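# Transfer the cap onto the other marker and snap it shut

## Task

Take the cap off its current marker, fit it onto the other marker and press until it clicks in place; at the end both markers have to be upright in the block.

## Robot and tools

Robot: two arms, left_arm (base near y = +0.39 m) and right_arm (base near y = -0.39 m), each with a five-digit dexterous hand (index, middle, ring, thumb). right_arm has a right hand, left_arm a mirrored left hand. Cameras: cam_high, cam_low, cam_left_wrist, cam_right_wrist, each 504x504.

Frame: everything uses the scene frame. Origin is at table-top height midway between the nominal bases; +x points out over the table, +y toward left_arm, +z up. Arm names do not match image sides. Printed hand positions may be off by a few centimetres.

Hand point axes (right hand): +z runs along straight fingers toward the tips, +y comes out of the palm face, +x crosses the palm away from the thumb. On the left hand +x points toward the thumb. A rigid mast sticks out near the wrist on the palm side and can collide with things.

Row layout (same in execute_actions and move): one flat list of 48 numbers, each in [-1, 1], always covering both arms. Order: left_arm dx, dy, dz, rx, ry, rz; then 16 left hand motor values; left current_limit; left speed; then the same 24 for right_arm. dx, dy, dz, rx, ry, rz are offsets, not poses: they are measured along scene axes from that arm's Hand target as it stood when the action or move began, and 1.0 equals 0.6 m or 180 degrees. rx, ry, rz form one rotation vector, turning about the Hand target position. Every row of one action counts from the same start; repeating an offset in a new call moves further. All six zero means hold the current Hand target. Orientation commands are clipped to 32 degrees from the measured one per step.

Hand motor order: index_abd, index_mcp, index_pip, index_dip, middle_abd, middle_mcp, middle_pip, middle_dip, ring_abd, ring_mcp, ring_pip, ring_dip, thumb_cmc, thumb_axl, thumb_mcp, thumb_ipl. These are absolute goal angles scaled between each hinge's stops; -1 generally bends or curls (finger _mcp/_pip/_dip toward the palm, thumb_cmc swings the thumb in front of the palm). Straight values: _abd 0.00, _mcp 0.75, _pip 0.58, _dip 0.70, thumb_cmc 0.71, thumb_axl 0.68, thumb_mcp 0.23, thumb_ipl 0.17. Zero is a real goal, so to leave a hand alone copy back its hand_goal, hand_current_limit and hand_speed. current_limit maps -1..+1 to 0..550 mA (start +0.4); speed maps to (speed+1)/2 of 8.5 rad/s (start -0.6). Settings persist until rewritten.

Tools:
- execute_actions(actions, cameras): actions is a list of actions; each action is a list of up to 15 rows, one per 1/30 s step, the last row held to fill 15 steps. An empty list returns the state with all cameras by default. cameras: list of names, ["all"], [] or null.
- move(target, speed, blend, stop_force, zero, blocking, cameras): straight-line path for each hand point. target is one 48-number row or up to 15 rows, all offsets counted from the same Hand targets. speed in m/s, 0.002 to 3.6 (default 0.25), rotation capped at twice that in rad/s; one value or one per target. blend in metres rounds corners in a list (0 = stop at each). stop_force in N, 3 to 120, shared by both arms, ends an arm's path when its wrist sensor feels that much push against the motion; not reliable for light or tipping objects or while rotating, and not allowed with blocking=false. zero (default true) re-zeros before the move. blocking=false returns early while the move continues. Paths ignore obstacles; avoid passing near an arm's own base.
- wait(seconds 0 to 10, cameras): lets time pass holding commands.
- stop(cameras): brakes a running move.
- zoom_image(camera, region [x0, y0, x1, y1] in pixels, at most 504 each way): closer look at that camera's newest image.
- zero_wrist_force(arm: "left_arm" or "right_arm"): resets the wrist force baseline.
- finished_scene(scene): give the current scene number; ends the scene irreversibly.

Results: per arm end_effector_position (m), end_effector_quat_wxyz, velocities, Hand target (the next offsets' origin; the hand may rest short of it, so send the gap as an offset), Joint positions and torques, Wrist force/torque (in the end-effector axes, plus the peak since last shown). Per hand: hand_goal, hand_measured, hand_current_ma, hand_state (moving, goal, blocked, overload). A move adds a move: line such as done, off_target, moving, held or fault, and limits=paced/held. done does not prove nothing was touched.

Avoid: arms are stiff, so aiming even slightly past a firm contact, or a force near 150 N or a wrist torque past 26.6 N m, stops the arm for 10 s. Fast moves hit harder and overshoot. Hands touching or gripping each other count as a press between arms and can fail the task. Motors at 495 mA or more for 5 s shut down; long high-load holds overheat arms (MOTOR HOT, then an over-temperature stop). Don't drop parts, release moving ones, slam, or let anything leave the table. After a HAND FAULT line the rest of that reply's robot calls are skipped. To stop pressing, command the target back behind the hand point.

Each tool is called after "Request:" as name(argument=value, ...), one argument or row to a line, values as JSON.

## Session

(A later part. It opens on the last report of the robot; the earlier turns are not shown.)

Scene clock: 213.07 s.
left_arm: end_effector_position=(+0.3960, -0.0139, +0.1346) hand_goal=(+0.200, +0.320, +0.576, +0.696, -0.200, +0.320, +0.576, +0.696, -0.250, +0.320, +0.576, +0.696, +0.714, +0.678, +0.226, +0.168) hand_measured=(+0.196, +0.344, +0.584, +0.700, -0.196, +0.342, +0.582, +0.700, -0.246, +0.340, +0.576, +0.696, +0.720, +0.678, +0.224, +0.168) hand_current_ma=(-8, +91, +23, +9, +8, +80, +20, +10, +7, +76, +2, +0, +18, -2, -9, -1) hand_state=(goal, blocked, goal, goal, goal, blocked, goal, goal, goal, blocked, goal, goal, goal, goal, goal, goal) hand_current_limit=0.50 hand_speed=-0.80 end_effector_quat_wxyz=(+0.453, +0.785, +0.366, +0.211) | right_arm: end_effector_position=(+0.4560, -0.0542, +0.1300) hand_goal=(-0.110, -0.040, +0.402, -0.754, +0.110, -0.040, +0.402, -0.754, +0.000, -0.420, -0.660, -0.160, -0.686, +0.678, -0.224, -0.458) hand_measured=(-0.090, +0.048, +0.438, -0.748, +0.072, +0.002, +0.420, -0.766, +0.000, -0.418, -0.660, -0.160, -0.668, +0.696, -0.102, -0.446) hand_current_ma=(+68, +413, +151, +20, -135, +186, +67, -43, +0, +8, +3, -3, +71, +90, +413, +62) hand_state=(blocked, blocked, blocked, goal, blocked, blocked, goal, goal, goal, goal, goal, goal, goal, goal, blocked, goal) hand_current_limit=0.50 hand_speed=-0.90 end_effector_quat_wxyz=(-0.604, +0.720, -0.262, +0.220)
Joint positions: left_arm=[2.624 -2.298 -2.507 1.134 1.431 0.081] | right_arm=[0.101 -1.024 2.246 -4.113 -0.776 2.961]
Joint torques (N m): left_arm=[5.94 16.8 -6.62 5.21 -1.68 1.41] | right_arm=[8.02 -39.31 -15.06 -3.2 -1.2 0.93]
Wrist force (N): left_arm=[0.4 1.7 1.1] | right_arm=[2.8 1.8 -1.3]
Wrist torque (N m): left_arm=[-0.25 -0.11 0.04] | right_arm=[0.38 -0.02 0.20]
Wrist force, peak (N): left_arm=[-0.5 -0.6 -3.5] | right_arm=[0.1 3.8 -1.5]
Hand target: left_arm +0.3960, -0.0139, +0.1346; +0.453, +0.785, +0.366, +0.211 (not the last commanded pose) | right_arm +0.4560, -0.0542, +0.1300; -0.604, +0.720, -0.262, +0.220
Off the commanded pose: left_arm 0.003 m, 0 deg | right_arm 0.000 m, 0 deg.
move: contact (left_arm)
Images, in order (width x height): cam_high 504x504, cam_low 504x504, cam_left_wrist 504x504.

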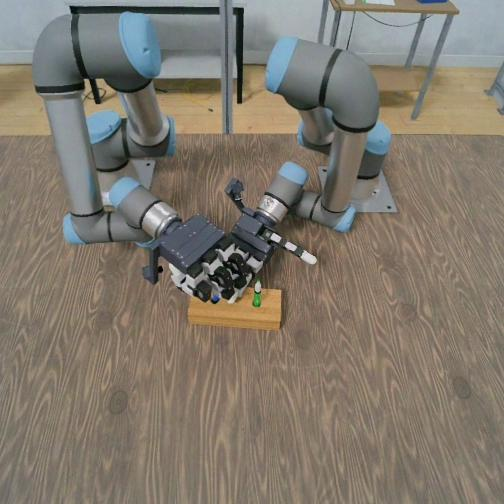

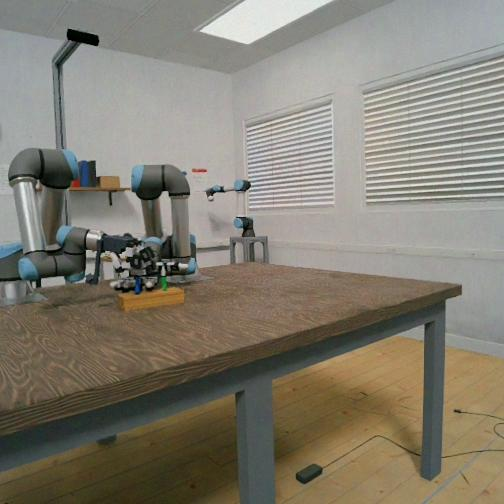

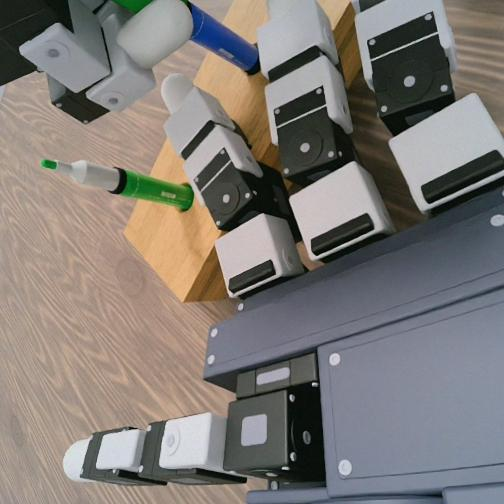

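Request:
execute_actions(
  actions=[],
  cameras=["cam_high","cam_right_wrist","cam_left_wrist"],
)

Request:
zoom_image(
  camera="cam_high",
  region=[160, 220, 300, 340],
)

Request:
zoom_image(
  camera="cam_right_wrist",
  region=[250, 0, 504, 254],
)

Request:
zoom_image(
  camera="cam_left_wrist",
  region=[120, 80, 320, 310],
)

Scene clock: 218.10 s.
left_arm: end_effector_position=(+0.3960, -0.0139, +0.1346) hand_goal=(+0.200, +0.320, +0.576, +0.696, -0.200, +0.320, +0.576, +0.696, -0.250, +0.320, +0.576, +0.696, +0.714, +0.678, +0.226, +0.168) hand_measured=(+0.196, +0.344, +0.584, +0.700, -0.196, +0.342, +0.582, +0.700, -0.246, +0.340, +0.576, +0.696, +0.720, +0.678, +0.224, +0.168) hand_current_ma=(-8, +91, +23, +9, +8, +80, +20, +10, +7, +76, +2, +0, +18, -2, -9, -1) hand_state=(goal, blocked, goal, goal, goal, blocked, goal, goal, goal, blocked, goal, goal, goal, goal, goal, goal) hand_current_limit=0.50 hand_speed=-0.80 end_effector_quat_wxyz=(+0.453, +0.785, +0.366, +0.211) | right_arm: end_effector_position=(+0.4560, -0.0542, +0.1300) hand_goal=(-0.110, -0.040, +0.402, -0.754, +0.110, -0.040, +0.402, -0.754, +0.000, -0.420, -0.660, -0.160, -0.686, +0.678, -0.224, -0.458) hand_measured=(-0.090, +0.048, +0.438, -0.748, +0.072, +0.002, +0.420, -0.766, +0.000, -0.418, -0.660, -0.160, -0.668, +0.696, -0.102, -0.446) hand_current_ma=(+68, +413, +151, +20, -135, +186, +67, -43, +0, +8, +3, -3, +71, +90, +413, +62) hand_state=(blocked, blocked, blocked, goal, blocked, blocked, goal, goal, goal, goal, goal, goal, goal, goal, blocked, goal) hand_current_limit=0.50 hand_speed=-0.90 end_effector_quat_wxyz=(-0.604, +0.720, -0.262, +0.220)
Joint positions: left_arm=[2.624 -2.298 -2.507 1.134 1.431 0.081] | right_arm=[0.101 -1.024 2.246 -4.113 -0.776 2.961]
Joint velocities: within noise
Joint torques (N m): left_arm=[5.92 15.75 -6.49 5 -1.85 1.42] | right_arm=[8.96 -38.75 -4.53 0.69 -1.66 0.74]
Wrist force (N): left_arm=[0.1 1.6 1.3] | right_arm=[2.7 2.1 -1.5]
Wrist torque (N m): left_arm=[-0.28 -0.07 0.01] | right_arm=[0.43 -0.01 0.21]
Wrist force, peak (N): left_arm=[0.1 2.0 1.3] | right_arm=[3.0 2.4 -1.7]
Hand target: left_arm +0.3960, -0.0139, +0.1346; +0.453, +0.785, +0.366, +0.211 (not the last commanded pose) | right_arm +0.4560, -0.0542, +0.1300; -0.604, +0.720, -0.262, +0.220
Off the commanded pose: left_arm 0.003 m, 0 deg | right_arm 0.000 m, 0 deg.
Images, in order (width x height): cam_high 504x504, cam_left_wrist 504x504, cam_right_wrist 504x504.

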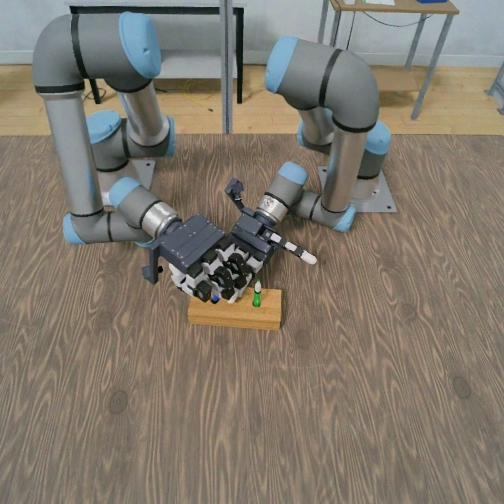

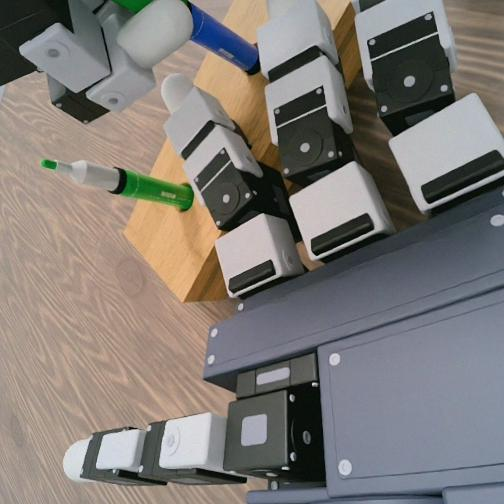

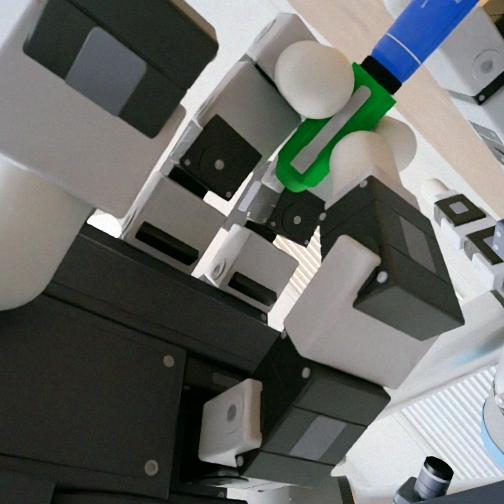

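Scaled by 3.600.

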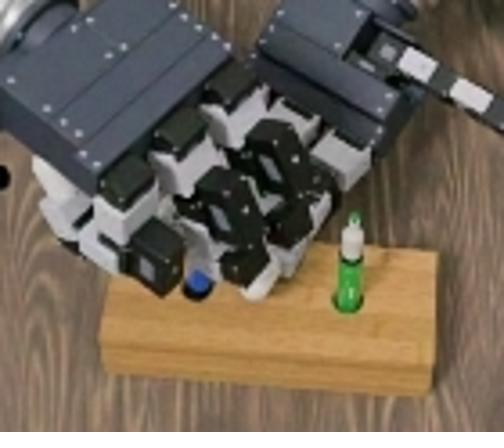

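Scaled by 1.984.

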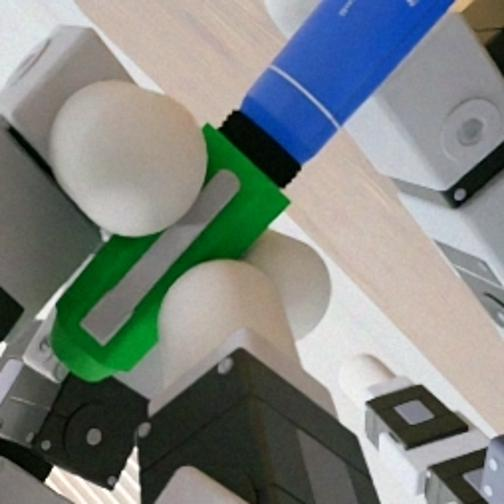

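Scaled by 2.191.

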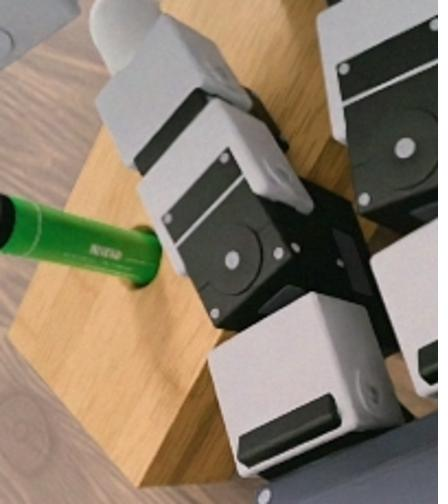

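Request:
move(
  target=[
    [-0.0085,0.0071,0.0,0,0,0, 0.2,0.32,0.576,0.696,-0.2,0.32,0.576,0.696,-0.25,0.32,0.576,0.696,0.714,0.678,0.226,0.168,0.5,-0.8, 0.0247,-0.0112,0,0,0,0,-0.11,-0.041,0.401,-0.754,0.11,-0.041,0.401,-0.754,0,-0.42,-0.66,-0.16,-0.686,0.677,-0.225,-0.459,0.5,-0.9],
    [-0.0085,0.0071,0.02,0,0,0, 0.2,0.32,0.576,0.696,-0.2,0.32,0.576,0.696,-0.25,0.32,0.576,0.696,0.714,0.678,0.226,0.168,0.5,-0.8, 0.0247,-0.0112,0,0,0,0,-0.11,-0.041,0.401,-0.754,0.11,-0.041,0.401,-0.754,0,-0.42,-0.66,-0.16,-0.686,0.677,-0.225,-0.459,0.5,-0.9],
  ],
  speed=0.04,
  cameras=["cam_high","cam_low","cam_right_wrist","cam_left_wrist"],
)

Request:
zoom_image(
  camera="cam_high",
  region=[160, 220, 300, 340],
)

Request:
zoom_image(
  camera="cam_low",
  region=[95, 240, 185, 310],
)

Request:
zoom_image(
  camera="cam_left_wrist",
  region=[120, 0, 420, 240],
)

Scene clock: 231.87 s.
left_arm: end_effector_position=(+0.3909, -0.0097, +0.1465) hand_goal=(+0.200, +0.320, +0.576, +0.696, -0.200, +0.320, +0.576, +0.696, -0.250, +0.320, +0.576, +0.696, +0.714, +0.678, +0.226, +0.168) hand_measured=(+0.196, +0.344, +0.584, +0.700, -0.196, +0.342, +0.582, +0.700, -0.246, +0.340, +0.576, +0.696, +0.720, +0.678, +0.224, +0.168) hand_current_ma=(-8, +89, +23, +9, +8, +80, +20, +10, +7, +75, +2, +0, +18, -2, -9, -1) hand_state=(goal, blocked, goal, goal, goal, blocked, goal, goal, goal, blocked, goal, goal, goal, goal, goal, goal) hand_current_limit=0.50 hand_speed=-0.80 end_effector_quat_wxyz=(+0.453, +0.785, +0.366, +0.211) | right_arm: end_effector_position=(+0.4708, -0.0609, +0.1300) hand_goal=(-0.110, -0.040, +0.402, -0.754, +0.110, -0.040, +0.402, -0.754, +0.000, -0.420, -0.660, -0.160, -0.686, +0.678, -0.224, -0.458) hand_measured=(-0.090, +0.048, +0.438, -0.752, +0.072, +0.002, +0.420, -0.756, +0.000, -0.418, -0.660, -0.160, -0.668, +0.696, -0.102, -0.446) hand_current_ma=(+69, +412, +151, +6, -135, +186, +67, -7, +0, +8, +3, -3, +68, +90, +413, +57) hand_state=(blocked, blocked, blocked, goal, blocked, blocked, goal, goal, goal, goal, goal, goal, goal, goal, blocked, goal) hand_current_limit=0.50 hand_speed=-0.90 end_effector_quat_wxyz=(-0.604, +0.720, -0.262, +0.220)
Joint positions: left_arm=[2.628 -2.252 -2.532 1.114 1.427 0.083] | right_arm=[0.082 -1.013 2.215 -4.088 -0.758 2.954]
Joint torques (N m): left_arm=[5.46 38.24 -6.74 0.58 -1.22 1.35] | right_arm=[-10.81 -21.05 -19.94 0.91 2.3 -1.81]
Wrist force (N): left_arm=[0.1 1.6 1.0] | right_arm=[-0.8 3.0 -2.1]
Wrist torque (N m): left_arm=[-0.25 -0.10 -0.07] | right_arm=[0.37 -0.05 0.42]
Wrist force, peak (N): left_arm=[0.0 1.8 1.4] | right_arm=[-0.8 3.4 -2.4]
Hand target: left_arm +0.3909, -0.0097, +0.1466; +0.453, +0.785, +0.366, +0.211 | right_arm +0.4708, -0.0609, +0.1300; -0.604, +0.720, -0.262, +0.220
Off the commanded pose: left_arm 0.000 m, 0 deg | right_arm 0.000 m, 0 deg.
move: done

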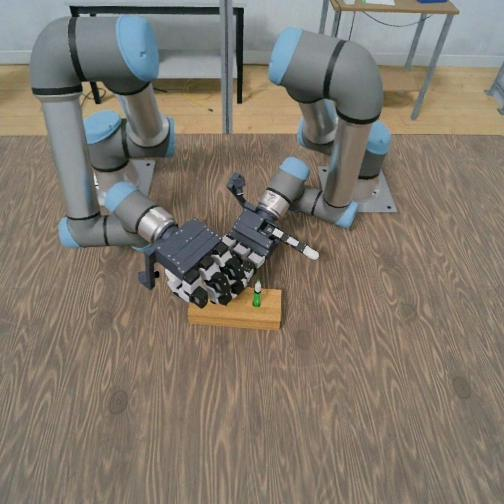

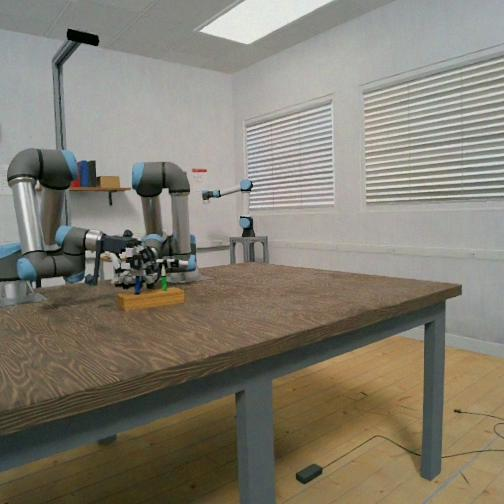

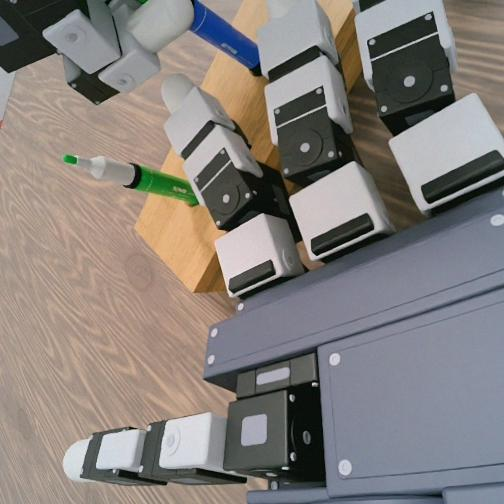

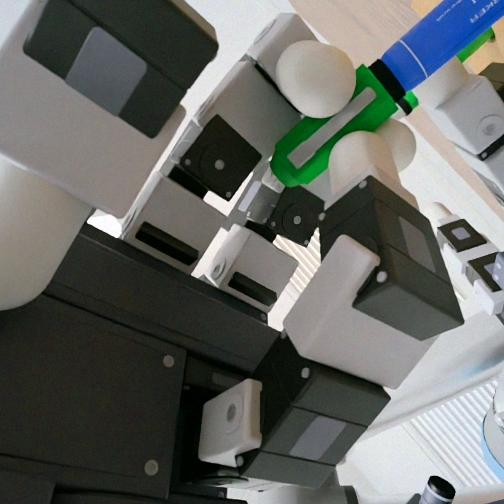

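Scaled by 3.600.

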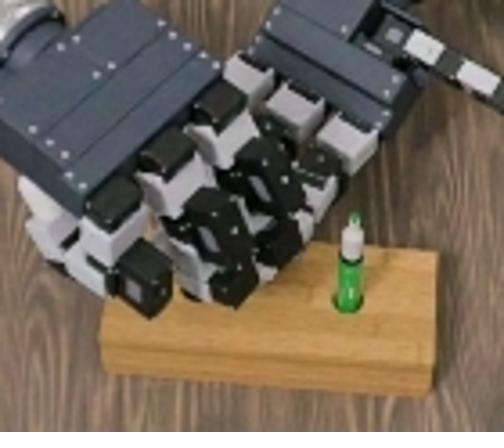

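Scaled by 5.600.

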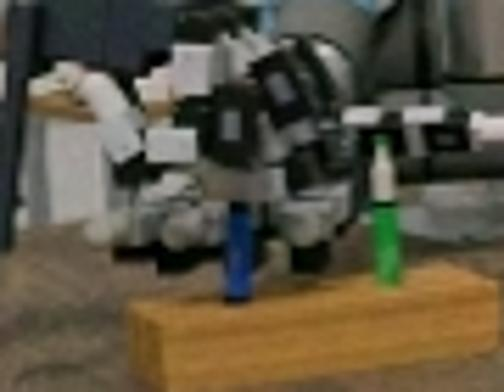

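Scaled by 1.680.

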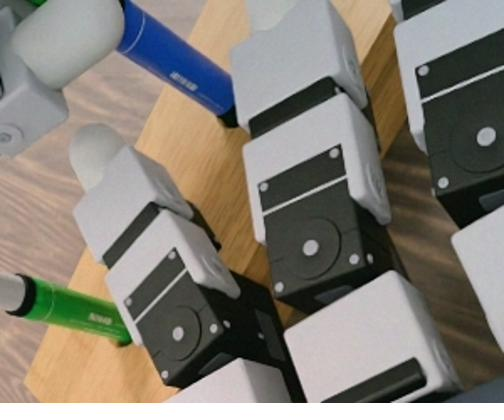

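Request:
move(
  target=[
    [0.0,0.0,0.0175,0,0,0, 0.2,0.525,0.576,0.696,-0.2,0.525,0.576,0.696,-0.25,0.525,0.576,0.696,0.714,0.678,0.226,0.168,0.5,-0.8, -0.005,0.0033,0.0083,0,0,0,-0.11,-0.041,0.401,-0.754,0.11,-0.041,0.401,-0.754,0,-0.42,-0.66,-0.16,-0.686,0.677,-0.225,-0.459,0.5,-0.9],
  ],
  speed=0.04,
)

Request:
move(
  target=[
    [0.1073,-0.077,0,0,0,0, 0.2,0.525,0.576,0.696,-0.2,0.525,0.576,0.696,-0.25,0.525,0.576,0.696,0.714,0.678,0.226,0.168,0.5,-0.8, 0,0,0,0,0,0,-0.11,-0.041,0.401,-0.754,0.11,-0.041,0.401,-0.754,0,-0.42,-0.66,-0.16,-0.686,0.677,-0.225,-0.459,0.5,-0.9],
  ],
  speed=0.03,
  stop_force=3.5,
  cameras=["cam_high","cam_low","cam_right_wrist","cam_left_wrist"],
)

Request:
zoom_image(
  camera="cam_high",
  region=[160, 220, 300, 340],
)

Request:
zoom_image(
  camera="cam_low",
  region=[95, 240, 185, 310],
)

Request:
zoom_image(
  camera="cam_left_wrist",
  region=[120, 0, 420, 240],
)

Scene clock: 235.73 s.
left_arm: end_effector_position=(+0.3909, -0.0097, +0.1570) hand_goal=(+0.200, +0.526, +0.576, +0.696, -0.200, +0.526, +0.576, +0.696, -0.250, +0.526, +0.576, +0.696, +0.714, +0.678, +0.226, +0.168) hand_measured=(+0.196, +0.534, +0.584, +0.700, -0.196, +0.532, +0.582, +0.700, -0.246, +0.532, +0.576, +0.696, +0.720, +0.678, +0.224, +0.168) hand_current_ma=(-8, +24, +23, +9, +8, +22, +20, +10, +7, +21, +2, +0, +18, -2, -9, -1) hand_state=(goal, goal, goal, goal, goal, goal, goal, goal, goal, goal, goal, goal, goal, goal, goal, goal) hand_current_limit=0.50 hand_speed=-0.80 end_effector_quat_wxyz=(+0.453, +0.785, +0.366, +0.211) | right_arm: end_effector_position=(+0.4678, -0.0590, +0.1350) hand_goal=(-0.110, -0.040, +0.402, -0.754, +0.110, -0.040, +0.402, -0.754, +0.000, -0.420, -0.660, -0.160, -0.686, +0.678, -0.224, -0.458) hand_measured=(-0.090, +0.048, +0.438, -0.750, +0.072, +0.002, +0.420, -0.758, +0.000, -0.418, -0.660, -0.160, -0.668, +0.696, -0.102, -0.446) hand_current_ma=(+69, +412, +151, +15, -135, +186, +67, -11, +0, +8, +3, -3, +68, +90, +413, +57) hand_state=(blocked, blocked, blocked, goal, blocked, blocked, goal, goal, goal, goal, goal, goal, goal, goal, blocked, goal) hand_current_limit=0.50 hand_speed=-0.90 end_effector_quat_wxyz=(-0.604, +0.720, -0.262, +0.220)
Joint positions: left_arm=[2.628 -2.208 -2.539 1.076 1.427 0.083] | right_arm=[0.087 -1.028 2.221 -4.08 -0.763 2.956]
Joint torques (N m): left_arm=[1.2 36.15 -6.02 0.23 -0.13 1.03] | right_arm=[11.56 -41.01 2.71 0.82 -2.4 1.29]
Wrist force (N): left_arm=[0.0 1.6 1.1] | right_arm=[0.5 3.8 -0.7]
Wrist torque (N m): left_arm=[-0.26 -0.05 -0.08] | right_arm=[0.39 -0.05 0.30]
Wrist force, peak (N): left_arm=[0.1 1.9 1.1] | right_arm=[-0.2 5.5 -1.4]
Hand target: left_arm +0.3909, -0.0097, +0.1571; +0.453, +0.785, +0.366, +0.211 | right_arm +0.4678, -0.0590, +0.1350; -0.604, +0.720, -0.262, +0.220
Off the commanded pose: left_arm 0.000 m, 0 deg | right_arm 0.000 m, 0 deg.
move: done

Scene clock: 239.33 s.
left_arm: end_effector_position=(+0.4552, -0.0559, +0.1571) hand_goal=(+0.200, +0.526, +0.576, +0.696, -0.200, +0.526, +0.576, +0.696, -0.250, +0.526, +0.576, +0.696, +0.714, +0.678, +0.226, +0.168) hand_measured=(+0.196, +0.534, +0.584, +0.700, -0.196, +0.532, +0.582, +0.700, -0.246, +0.532, +0.576, +0.696, +0.720, +0.678, +0.224, +0.168) hand_current_ma=(-8, +24, +23, +9, +8, +22, +20, +10, +7, +21, +2, +0, +18, -2, -9, -1) hand_state=(goal, goal, goal, goal, goal, goal, goal, goal, goal, goal, goal, goal, goal, goal, goal, goal) hand_current_limit=0.50 hand_speed=-0.80 end_effector_quat_wxyz=(+0.453, +0.785, +0.366, +0.211) | right_arm: end_effector_position=(+0.4678, -0.0590, +0.1350) hand_goal=(-0.110, -0.040, +0.402, -0.754, +0.110, -0.040, +0.402, -0.754, +0.000, -0.420, -0.660, -0.160, -0.686, +0.678, -0.224, -0.458) hand_measured=(-0.090, +0.048, +0.438, -0.750, +0.072, +0.002, +0.420, -0.758, +0.000, -0.418, -0.660, -0.160, -0.668, +0.696, -0.102, -0.446) hand_current_ma=(+69, +413, +151, +15, -135, +186, +67, -11, +0, +8, +3, -3, +68, +90, +413, +57) hand_state=(blocked, blocked, blocked, goal, blocked, blocked, goal, goal, goal, goal, goal, goal, goal, goal, blocked, goal) hand_current_limit=0.50 hand_speed=-0.90 end_effector_quat_wxyz=(-0.604, +0.720, -0.262, +0.220)
Joint positions: left_arm=[2.609 -2.227 -2.327 0.885 1.444 0.073] | right_arm=[0.087 -1.029 2.221 -4.08 -0.763 2.956]
Joint torques (N m): left_arm=[-6.38 19.3 15.2 0.48 1.24 -1.32] | right_arm=[10.83 -41.35 1 0.96 -2.36 1.46]
Wrist force (N): left_arm=[0.6 1.8 1.3] | right_arm=[0.4 3.7 -0.9]
Wrist torque (N m): left_arm=[-0.29 -0.10 0.05] | right_arm=[0.41 -0.04 0.29]
Wrist force, peak (N): left_arm=[0.6 1.7 1.6] | right_arm=[0.3 4.1 -0.9]
Hand target: left_arm +0.4552, -0.0559, +0.1571; +0.453, +0.785, +0.366, +0.211 | right_arm +0.4678, -0.0590, +0.1350; -0.604, +0.720, -0.262, +0.220
Off the commanded pose: left_arm 0.000 m, 0 deg | right_arm 0.000 m, 0 deg.
move: done

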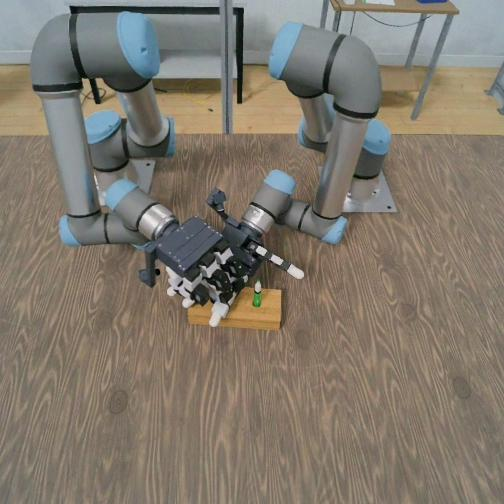

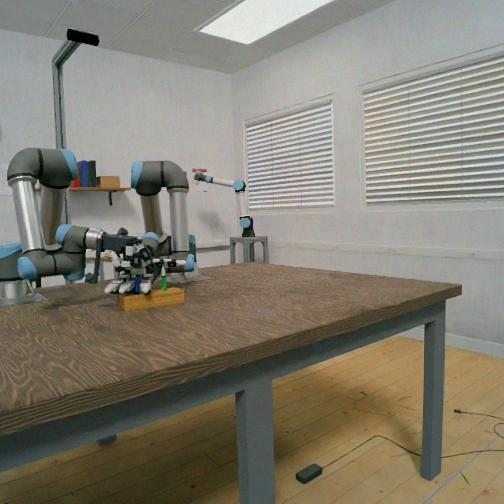

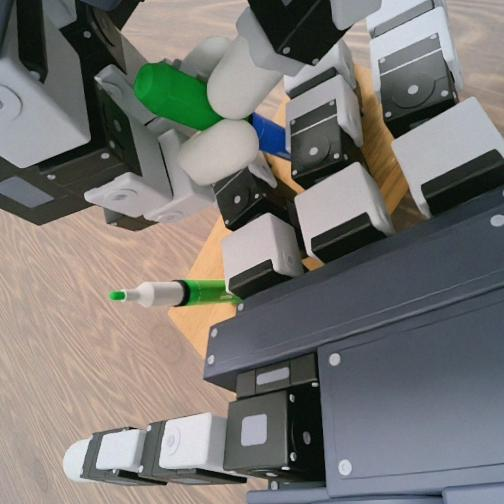

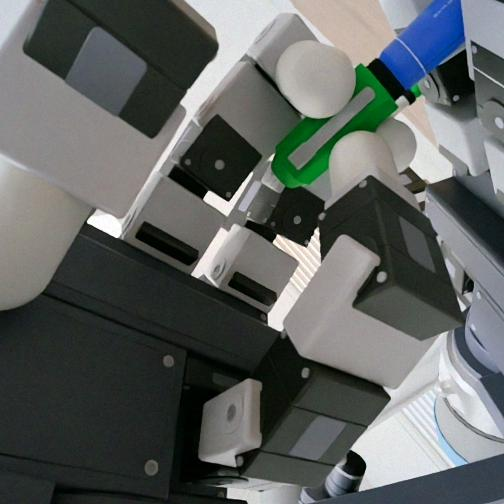

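Scaled by 3.600.

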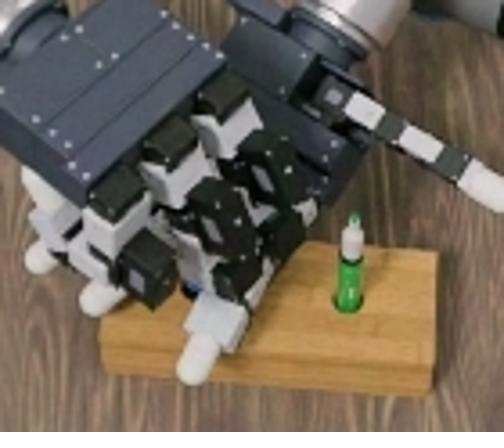

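Scaled by 5.600.

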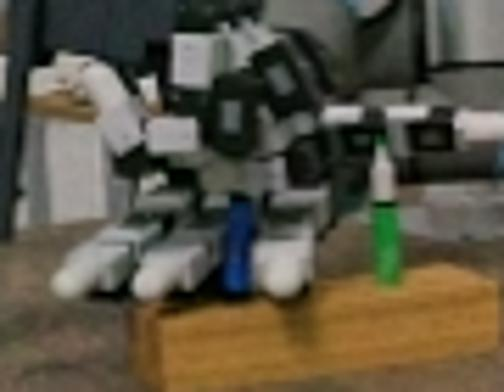

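Scaled by 1.680.

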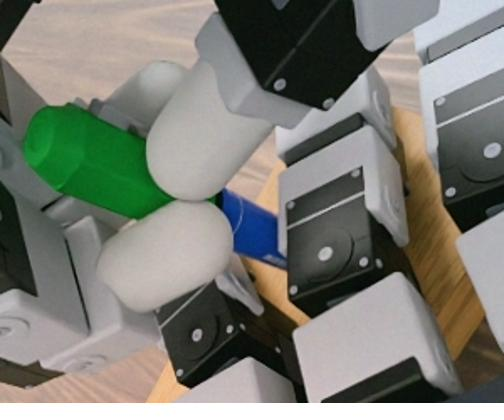

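Request:
move(
  target=[
    [0,0,0,0,0,0, -0.25,0.525,0.576,0.696,0.25,0.525,0.576,0.696,-0.25,0.525,0.576,0.696,0.714,0.678,0.226,0.168,0.5,-0.85, 0,0,0,0,0,0,-0.11,-0.041,0.401,-0.754,0.11,-0.041,0.401,-0.754,0,-0.42,-0.66,-0.16,-0.686,0.677,-0.225,-0.459,0.5,-0.9],
    [0,0,0,0,0,0, -0.3,0.525,0.576,0.696,0.3,0.525,0.576,0.696,-0.25,0.525,0.576,0.696,0.714,0.678,0.226,0.168,0.75,-0.85, 0,0,0,0,0,0,-0.13,-0.081,0.381,-0.754,0.13,-0.081,0.381,-0.754,0,-0.42,-0.66,-0.16,-0.686,0.677,-0.265,-0.479,0.75,-0.9],
  ],
  speed=0.03,
  cameras=["cam_high","cam_low","cam_right_wrist","cam_left_wrist"],
)

Request:
zoom_image(
  camera="cam_left_wrist",
  region=[120, 0, 420, 240],
)

Request:
zoom_image(
  camera="cam_right_wrist",
  region=[250, 0, 504, 254],
)

Scene clock: 241.40 s.
left_arm: end_effector_position=(+0.4552, -0.0559, +0.1571) hand_goal=(-0.300, +0.526, +0.576, +0.696, +0.300, +0.526, +0.576, +0.696, -0.250, +0.526, +0.576, +0.696, +0.714, +0.678, +0.226, +0.168) hand_measured=(+0.012, +0.534, +0.584, +0.700, -0.066, +0.536, +0.582, +0.700, -0.246, +0.532, +0.576, +0.696, +0.720, +0.678, +0.224, +0.168) hand_current_ma=(+481, +24, +23, +9, -481, +33, +18, +10, +7, +21, +2, +0, +18, -2, -9, -1) hand_state=(blocked, goal, goal, goal, blocked, goal, goal, goal, goal, goal, goal, goal, goal, goal, goal, goal) hand_current_limit=0.75 hand_speed=-0.85 end_effector_quat_wxyz=(+0.453, +0.785, +0.366, +0.211) | right_arm: end_effector_position=(+0.4678, -0.0590, +0.1350) hand_goal=(-0.130, -0.080, +0.382, -0.754, +0.130, -0.080, +0.382, -0.754, +0.000, -0.420, -0.660, -0.160, -0.686, +0.678, -0.264, -0.478) hand_measured=(-0.090, +0.046, +0.436, -0.750, +0.078, +0.000, +0.416, -0.758, +0.000, -0.418, -0.660, -0.160, -0.668, +0.696, -0.102, -0.450) hand_current_ma=(+145, +481, +233, +15, -188, +381, +142, -11, +0, +8, +3, -3, +68, +90, +481, +157) hand_state=(blocked, blocked, blocked, goal, blocked, blocked, blocked, goal, goal, goal, goal, goal, goal, goal, blocked, blocked) hand_current_limit=0.75 hand_speed=-0.90 end_effector_quat_wxyz=(-0.604, +0.720, -0.262, +0.220)
Joint positions: left_arm=[2.609 -2.227 -2.327 0.885 1.444 0.073] | right_arm=[0.087 -1.029 2.221 -4.08 -0.763 2.956]
Joint torques (N m): left_arm=[3.83 20.96 13.19 1.33 1.29 -0.79] | right_arm=[10.17 -41.08 -0.21 0.32 -2.4 1.17]
Wrist force (N): left_arm=[-0.2 2.6 2.4] | right_arm=[-0.4 4.1 -2.0]
Wrist torque (N m): left_arm=[-0.36 -0.16 -0.14] | right_arm=[0.39 -0.05 0.31]
Wrist force, peak (N): left_arm=[-3.9 1.7 1.2] | right_arm=[-0.6 4.5 -2.1]
Hand target: left_arm +0.4552, -0.0559, +0.1571; +0.453, +0.785, +0.366, +0.211 | right_arm +0.4678, -0.0590, +0.1350; -0.604, +0.720, -0.262, +0.220
Off the commanded pose: left_arm 0.000 m, 0 deg | right_arm 0.000 m, 0 deg.
move: done

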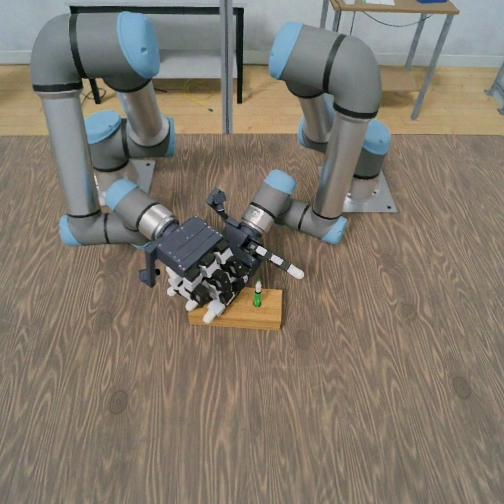

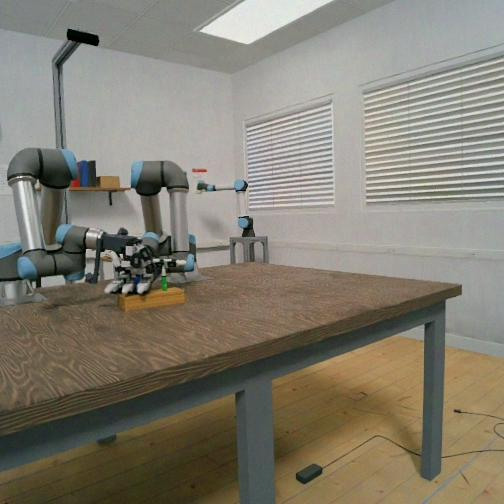

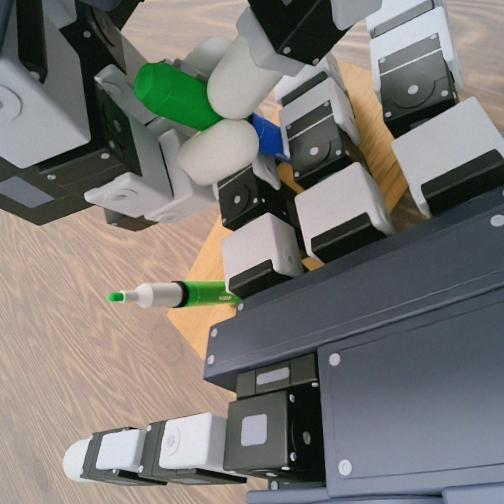

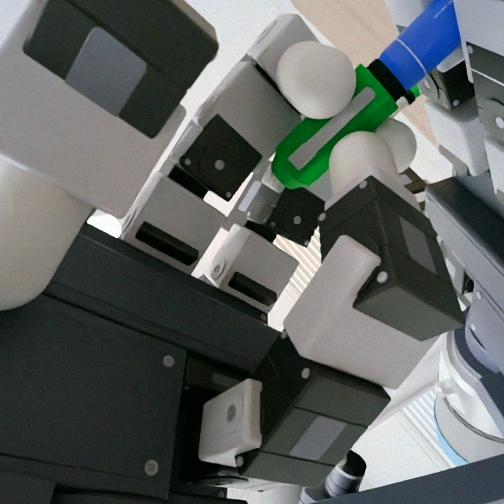

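Scaled by 1.680.

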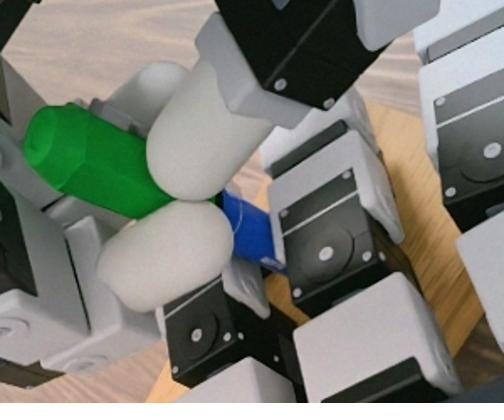

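Scaled by 1.984.

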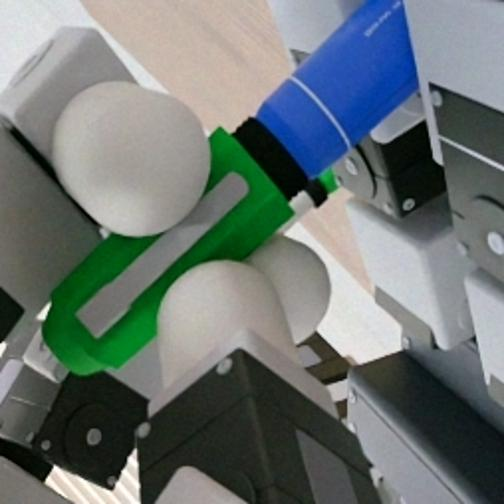

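Request:
move(
  target=[
    [0,0,0,0,0,0, -0.3,0.525,0.576,0.696,0.3,0.525,0.576,0.696,-0.25,0.525,0.576,0.696,0.714,0.678,0.226,0.168,0.75,-0.85, 0,0,0.0067,0,0,0,-0.13,-0.081,0.381,-0.754,0.13,-0.081,0.381,-0.754,0,-0.42,-0.66,-0.16,-0.686,0.677,-0.265,-0.479,0.75,-0.9],
  ],
  speed=0.01,
)

Request:
move(
  target=[
    [0,0,0,0,0,0, -0.3,0.525,0.576,0.696,0.3,0.525,0.576,0.696,-0.25,0.525,0.576,0.696,0.714,0.678,0.226,0.168,0.75,-0.85, 0,0,0.0067,0,0,0,-0.13,-0.081,0.381,-0.754,0.13,-0.081,0.381,-0.754,0,-0.42,-0.66,-0.16,-0.686,0.677,-0.265,-0.479,0.75,-0.9],
  ],
  speed=0.01,
  cameras=["cam_right_wrist","cam_left_wrist"],
)

Request:
zoom_image(
  camera="cam_left_wrist",
  region=[120, 0, 420, 240],
)

Request:
zoom_image(
  camera="cam_right_wrist",
  region=[250, 0, 504, 254],
)

Scene clock: 243.27 s.
left_arm: end_effector_position=(+0.4552, -0.0559, +0.1571) hand_goal=(-0.300, +0.526, +0.576, +0.696, +0.300, +0.526, +0.576, +0.696, -0.250, +0.526, +0.576, +0.696, +0.714, +0.678, +0.226, +0.168) hand_measured=(+0.002, +0.516, +0.576, +0.700, -0.066, +0.510, +0.576, +0.700, -0.246, +0.532, +0.576, +0.696, +0.720, +0.678, +0.224, +0.168) hand_current_ma=(+481, -32, +2, +9, -481, -57, +0, +10, +7, +21, +2, +0, +18, -2, -9, -1) hand_state=(blocked, goal, goal, goal, blocked, goal, goal, goal, goal, goal, goal, goal, goal, goal, goal, goal) hand_current_limit=0.75 hand_speed=-0.85 end_effector_quat_wxyz=(+0.453, +0.785, +0.366, +0.211) | right_arm: end_effector_position=(+0.4678, -0.0590, +0.1389) hand_goal=(-0.130, -0.080, +0.382, -0.754, +0.130, -0.080, +0.382, -0.754, +0.000, -0.420, -0.660, -0.160, -0.686, +0.678, -0.264, -0.478) hand_measured=(-0.090, +0.040, +0.436, -0.738, +0.078, -0.004, +0.416, -0.752, +0.000, -0.418, -0.660, -0.160, -0.668, +0.696, -0.094, -0.450) hand_current_ma=(+145, +481, +233, +66, -188, +353, +142, +6, +0, +8, +3, -3, +68, +90, +481, +157) hand_state=(blocked, blocked, blocked, goal, blocked, blocked, blocked, goal, goal, goal, goal, goal, goal, goal, blocked, blocked) hand_current_limit=0.75 hand_speed=-0.90 end_effector_quat_wxyz=(-0.604, +0.720, -0.262, +0.220)
Joint positions: left_arm=[2.609 -2.227 -2.327 0.885 1.444 0.073] | right_arm=[0.087 -1.039 2.221 -4.069 -0.763 2.956]
Joint torques (N m): left_arm=[3.76 22.4 9.93 3.01 1.04 0.22] | right_arm=[7.28 -42.2 -10.15 -0.1 -1.89 1.24]
Wrist force (N): left_arm=[0.0 5.9 -2.0] | right_arm=[0.9 9.2 -1.7]
Wrist torque (N m): left_arm=[-0.16 -0.16 -0.14] | right_arm=[0.49 -0.03 0.30]
Wrist force, peak (N): left_arm=[0.2 6.1 -2.0] | right_arm=[0.8 9.8 -1.5]
Hand target: left_arm +0.4552, -0.0559, +0.1571; +0.453, +0.785, +0.366, +0.211 | right_arm +0.4678, -0.0590, +0.1390; -0.604, +0.720, -0.262, +0.220
Off the commanded pose: left_arm 0.000 m, 0 deg | right_arm 0.000 m, 0 deg.
move: done

Scene clock: 244.03 s.
left_arm: end_effector_position=(+0.4552, -0.0559, +0.1571) hand_goal=(-0.300, +0.526, +0.576, +0.696, +0.300, +0.526, +0.576, +0.696, -0.250, +0.526, +0.576, +0.696, +0.714, +0.678, +0.226, +0.168) hand_measured=(-0.002, +0.516, +0.576, +0.700, -0.066, +0.508, +0.576, +0.700, -0.246, +0.532, +0.576, +0.696, +0.720, +0.678, +0.224, +0.168) hand_current_ma=(+481, -36, +0, +9, -481, -64, -2, +10, +7, +21, +2, +0, +18, -2, -9, -1) hand_state=(blocked, goal, goal, goal, blocked, goal, goal, goal, goal, goal, goal, goal, goal, goal, goal, goal) hand_current_limit=0.75 hand_speed=-0.85 end_effector_quat_wxyz=(+0.453, +0.785, +0.366, +0.211) | right_arm: end_effector_position=(+0.4678, -0.0590, +0.1430) hand_goal=(-0.130, -0.080, +0.382, -0.754, +0.130, -0.080, +0.382, -0.754, +0.000, -0.420, -0.660, -0.160, -0.686, +0.678, -0.264, -0.478) hand_measured=(-0.090, +0.040, +0.436, -0.736, +0.078, -0.006, +0.416, -0.752, +0.000, -0.418, -0.660, -0.160, -0.668, +0.696, -0.094, -0.450) hand_current_ma=(+145, +481, +233, +71, -188, +349, +142, +6, +0, +8, +3, -3, +68, +90, +481, +157) hand_state=(blocked, blocked, blocked, goal, blocked, blocked, blocked, goal, goal, goal, goal, goal, goal, goal, blocked, blocked) hand_current_limit=0.75 hand_speed=-0.90 end_effector_quat_wxyz=(-0.604, +0.720, -0.262, +0.220)
Joint positions: left_arm=[2.609 -2.227 -2.327 0.885 1.444 0.073] | right_arm=[0.087 -1.05 2.221 -4.058 -0.763 2.956]
Joint torques (N m): left_arm=[3.82 23.7 8.35 3.74 0.57 0.75] | right_arm=[6.3 -41.99 -21.36 0.25 -1.17 1.11]
Wrist force (N): left_arm=[-0.3 5.5 -1.9] | right_arm=[1.0 9.0 -1.3]
Wrist torque (N m): left_arm=[-0.18 -0.20 -0.15] | right_arm=[0.49 -0.06 0.31]
Wrist force, peak (N): left_arm=[0.9 6.3 -2.0] | right_arm=[0.8 9.8 -1.7]
Hand target: left_arm +0.4552, -0.0559, +0.1571; +0.453, +0.785, +0.366, +0.211 | right_arm +0.4678, -0.0590, +0.1430; -0.604, +0.720, -0.262, +0.220
Off the commanded pose: left_arm 0.000 m, 0 deg | right_arm 0.000 m, 0 deg.
move: done
Images, in order (width x height): cam_left_wrist 504x504, cam_right_wrist 504x504.

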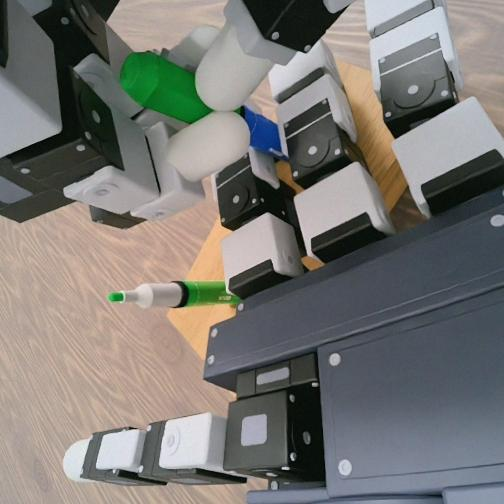

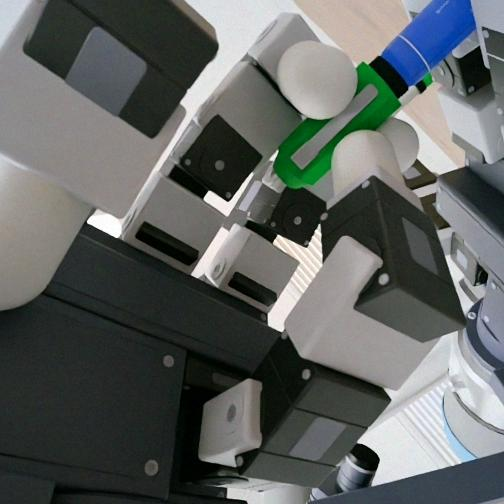

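Scaled by 1.680.

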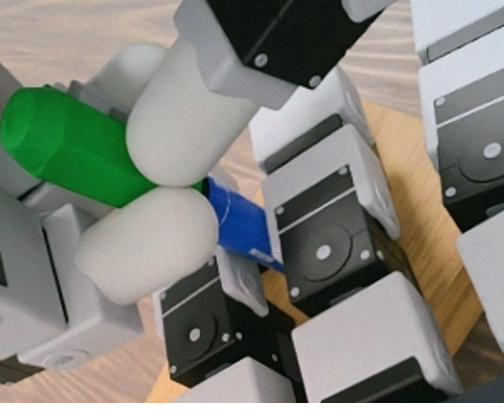

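Scaled by 1.984.

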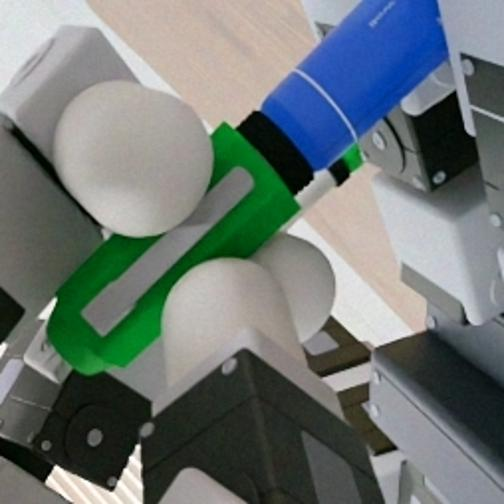

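Request:
move(
  target=[
    [0,0,0,0,0,0, 0.1,0.525,0.576,0.696,-0.15,0.525,0.576,0.696,-0.25,0.525,0.576,0.696,0.714,0.678,0.226,0.168,0.5,-0.8, 0,0,-0.02,0,0,0,-0.13,-0.081,0.381,-0.754,0.13,-0.081,0.381,-0.754,0,-0.42,-0.66,-0.16,-0.686,0.677,-0.265,-0.479,0.75,-0.9],
  ],
  speed=0.02,
)

Request:
move(
  target=[
    [0,0,-0.02,0,0,0, 0.1,0.525,0.576,0.696,-0.15,0.525,0.576,0.696,-0.25,0.525,0.576,0.696,0.714,0.678,0.226,0.168,0.5,-0.8, 0,0,0,0,0,0,-0.13,-0.081,0.381,-0.754,0.13,-0.081,0.381,-0.754,0,-0.42,-0.66,-0.16,-0.686,0.677,-0.265,-0.479,0.75,-0.9],
  ],
  speed=0.01,
  stop_force=6,
  cameras=["cam_low","cam_left_wrist","cam_right_wrist"],
)

Request:
zoom_image(
  camera="cam_low",
  region=[95, 240, 185, 310],
)

Scene clock: 252.83 s.
left_arm: end_effector_position=(+0.4552, -0.0559, +0.1571) hand_goal=(+0.100, +0.526, +0.576, +0.696, -0.150, +0.526, +0.576, +0.696, -0.250, +0.526, +0.576, +0.696, +0.714, +0.678, +0.226, +0.168) hand_measured=(+0.096, +0.534, +0.576, +0.700, -0.146, +0.532, +0.576, +0.700, -0.246, +0.532, +0.576, +0.696, +0.720, +0.678, +0.224, +0.168) hand_current_ma=(-8, +23, +0, +9, +8, +21, -1, +10, +7, +21, +2, +0, +18, -2, -9, -1) hand_state=(goal, goal, goal, goal, goal, goal, goal, goal, goal, goal, goal, goal, goal, goal, goal, goal) hand_current_limit=0.50 hand_speed=-0.80 end_effector_quat_wxyz=(+0.453, +0.785, +0.366, +0.211) | right_arm: end_effector_position=(+0.4678, -0.0590, +0.1311) hand_goal=(-0.130, -0.080, +0.382, -0.754, +0.130, -0.080, +0.382, -0.754, +0.000, -0.420, -0.660, -0.160, -0.686, +0.678, -0.264, -0.478) hand_measured=(-0.090, +0.040, +0.436, -0.736, +0.078, -0.006, +0.416, -0.756, +0.000, -0.418, -0.660, -0.160, -0.668, +0.696, -0.094, -0.450) hand_current_ma=(+145, +481, +233, +70, -188, +349, +142, -10, +0, +8, +3, -3, +68, +90, +481, +157) hand_state=(blocked, blocked, blocked, goal, blocked, blocked, blocked, goal, goal, goal, goal, goal, goal, goal, blocked, blocked) hand_current_limit=0.75 hand_speed=-0.90 end_effector_quat_wxyz=(-0.604, +0.720, -0.262, +0.220)
Joint positions: left_arm=[2.609 -2.227 -2.327 0.885 1.444 0.073] | right_arm=[0.087 -1.018 2.221 -4.09 -0.763 2.956]
Joint torques (N m): left_arm=[3.87 27.74 4.55 3.72 -1.17 0.56] | right_arm=[2.73 -19.46 -2.79 -5.34 1.42 0.73]
Wrist force (N): left_arm=[0.4 1.7 1.4] | right_arm=[-0.2 3.7 -0.8]
Wrist torque (N m): left_arm=[-0.30 -0.06 0.03] | right_arm=[0.41 0.03 0.25]
Wrist force, peak (N): left_arm=[-0.4 5.8 -2.0] | right_arm=[0.6 9.7 -1.4]
Hand target: left_arm +0.4552, -0.0559, +0.1571; +0.453, +0.785, +0.366, +0.211 | right_arm +0.4678, -0.0590, +0.1310; -0.604, +0.720, -0.262, +0.220
Off the commanded pose: left_arm 0.000 m, 0 deg | right_arm 0.000 m, 0 deg.
move: done

Scene clock: 253.97 s.
left_arm: end_effector_position=(+0.4552, -0.0559, +0.1564) hand_goal=(+0.100, +0.526, +0.576, +0.696, -0.150, +0.526, +0.576, +0.696, -0.250, +0.526, +0.576, +0.696, +0.714, +0.678, +0.226, +0.168) hand_measured=(+0.096, +0.530, +0.576, +0.700, -0.146, +0.530, +0.576, +0.700, -0.246, +0.532, +0.576, +0.696, +0.720, +0.678, +0.224, +0.168) hand_current_ma=(-8, +10, +0, +9, +8, +13, -1, +10, +7, +16, +2, +0, +19, -2, -9, -1) hand_state=(goal, goal, goal, goal, goal, goal, goal, goal, goal, goal, goal, goal, goal, goal, goal, goal) hand_current_limit=0.50 hand_speed=-0.80 end_effector_quat_wxyz=(+0.453, +0.785, +0.366, +0.211) | right_arm: end_effector_position=(+0.4678, -0.0590, +0.1310) hand_goal=(-0.130, -0.080, +0.382, -0.754, +0.130, -0.080, +0.382, -0.754, +0.000, -0.420, -0.660, -0.160, -0.686, +0.678, -0.264, -0.478) hand_measured=(-0.090, +0.040, +0.436, -0.736, +0.078, -0.006, +0.416, -0.756, +0.000, -0.418, -0.660, -0.160, -0.668, +0.696, -0.094, -0.450) hand_current_ma=(+145, +481, +233, +70, -188, +349, +142, -10, +0, +8, +3, -3, +68, +90, +481, +157) hand_state=(blocked, blocked, blocked, goal, blocked, blocked, blocked, goal, goal, goal, goal, goal, goal, goal, blocked, blocked) hand_current_limit=0.75 hand_speed=-0.90 end_effector_quat_wxyz=(-0.604, +0.720, -0.262, +0.220)
Joint positions: left_arm=[2.609 -2.229 -2.327 0.887 1.444 0.073] | right_arm=[0.087 -1.018 2.221 -4.091 -0.763 2.956]
Joint torques (N m): left_arm=[3.37 42.04 -1.21 0.37 -1.06 0.85] | right_arm=[2.15 -19.83 -20.56 -5.26 2.17 1.28]
Wrist force (N): left_arm=[0.3 2.3 0.9] | right_arm=[0.3 3.5 -1.1]
Wrist torque (N m): left_arm=[-0.28 -0.07 0.01] | right_arm=[0.41 -0.01 0.28]
Wrist force, peak (N): left_arm=[0.4 7.2 -6.1] | right_arm=[0.5 3.9 -0.8]
Hand target: left_arm +0.4552, -0.0559, +0.1564; +0.453, +0.785, +0.366, +0.211 (not the last commanded pose) | right_arm +0.4678, -0.0590, +0.1310; -0.604, +0.720, -0.262, +0.220
Off the commanded pose: left_arm 0.011 m, 0 deg | right_arm 0.000 m, 0 deg.
move: contact (left_arm)
Images, in order (width x height): cam_low 504x504, cam_left_wrist 504x504, cam_right_wrist 504x504.

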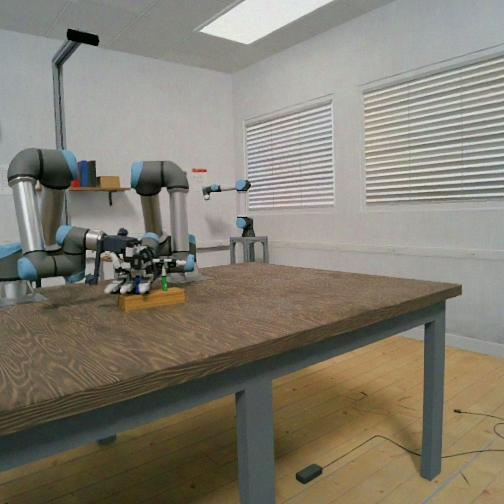

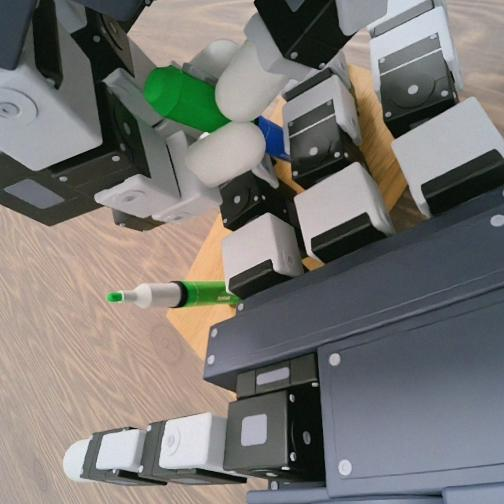

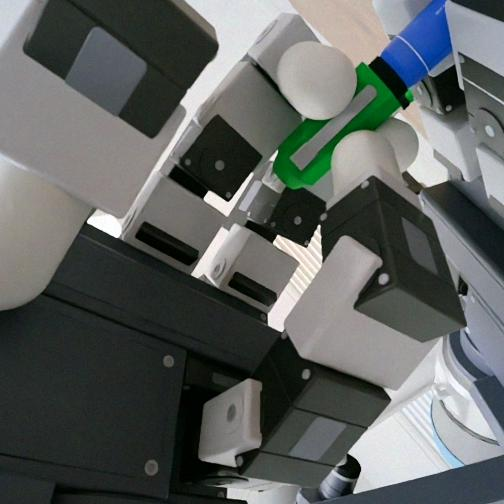

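Scaled by 5.600.

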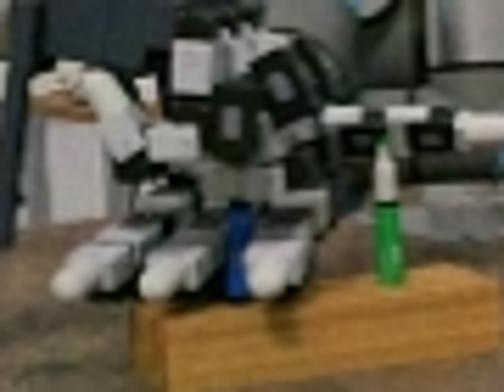

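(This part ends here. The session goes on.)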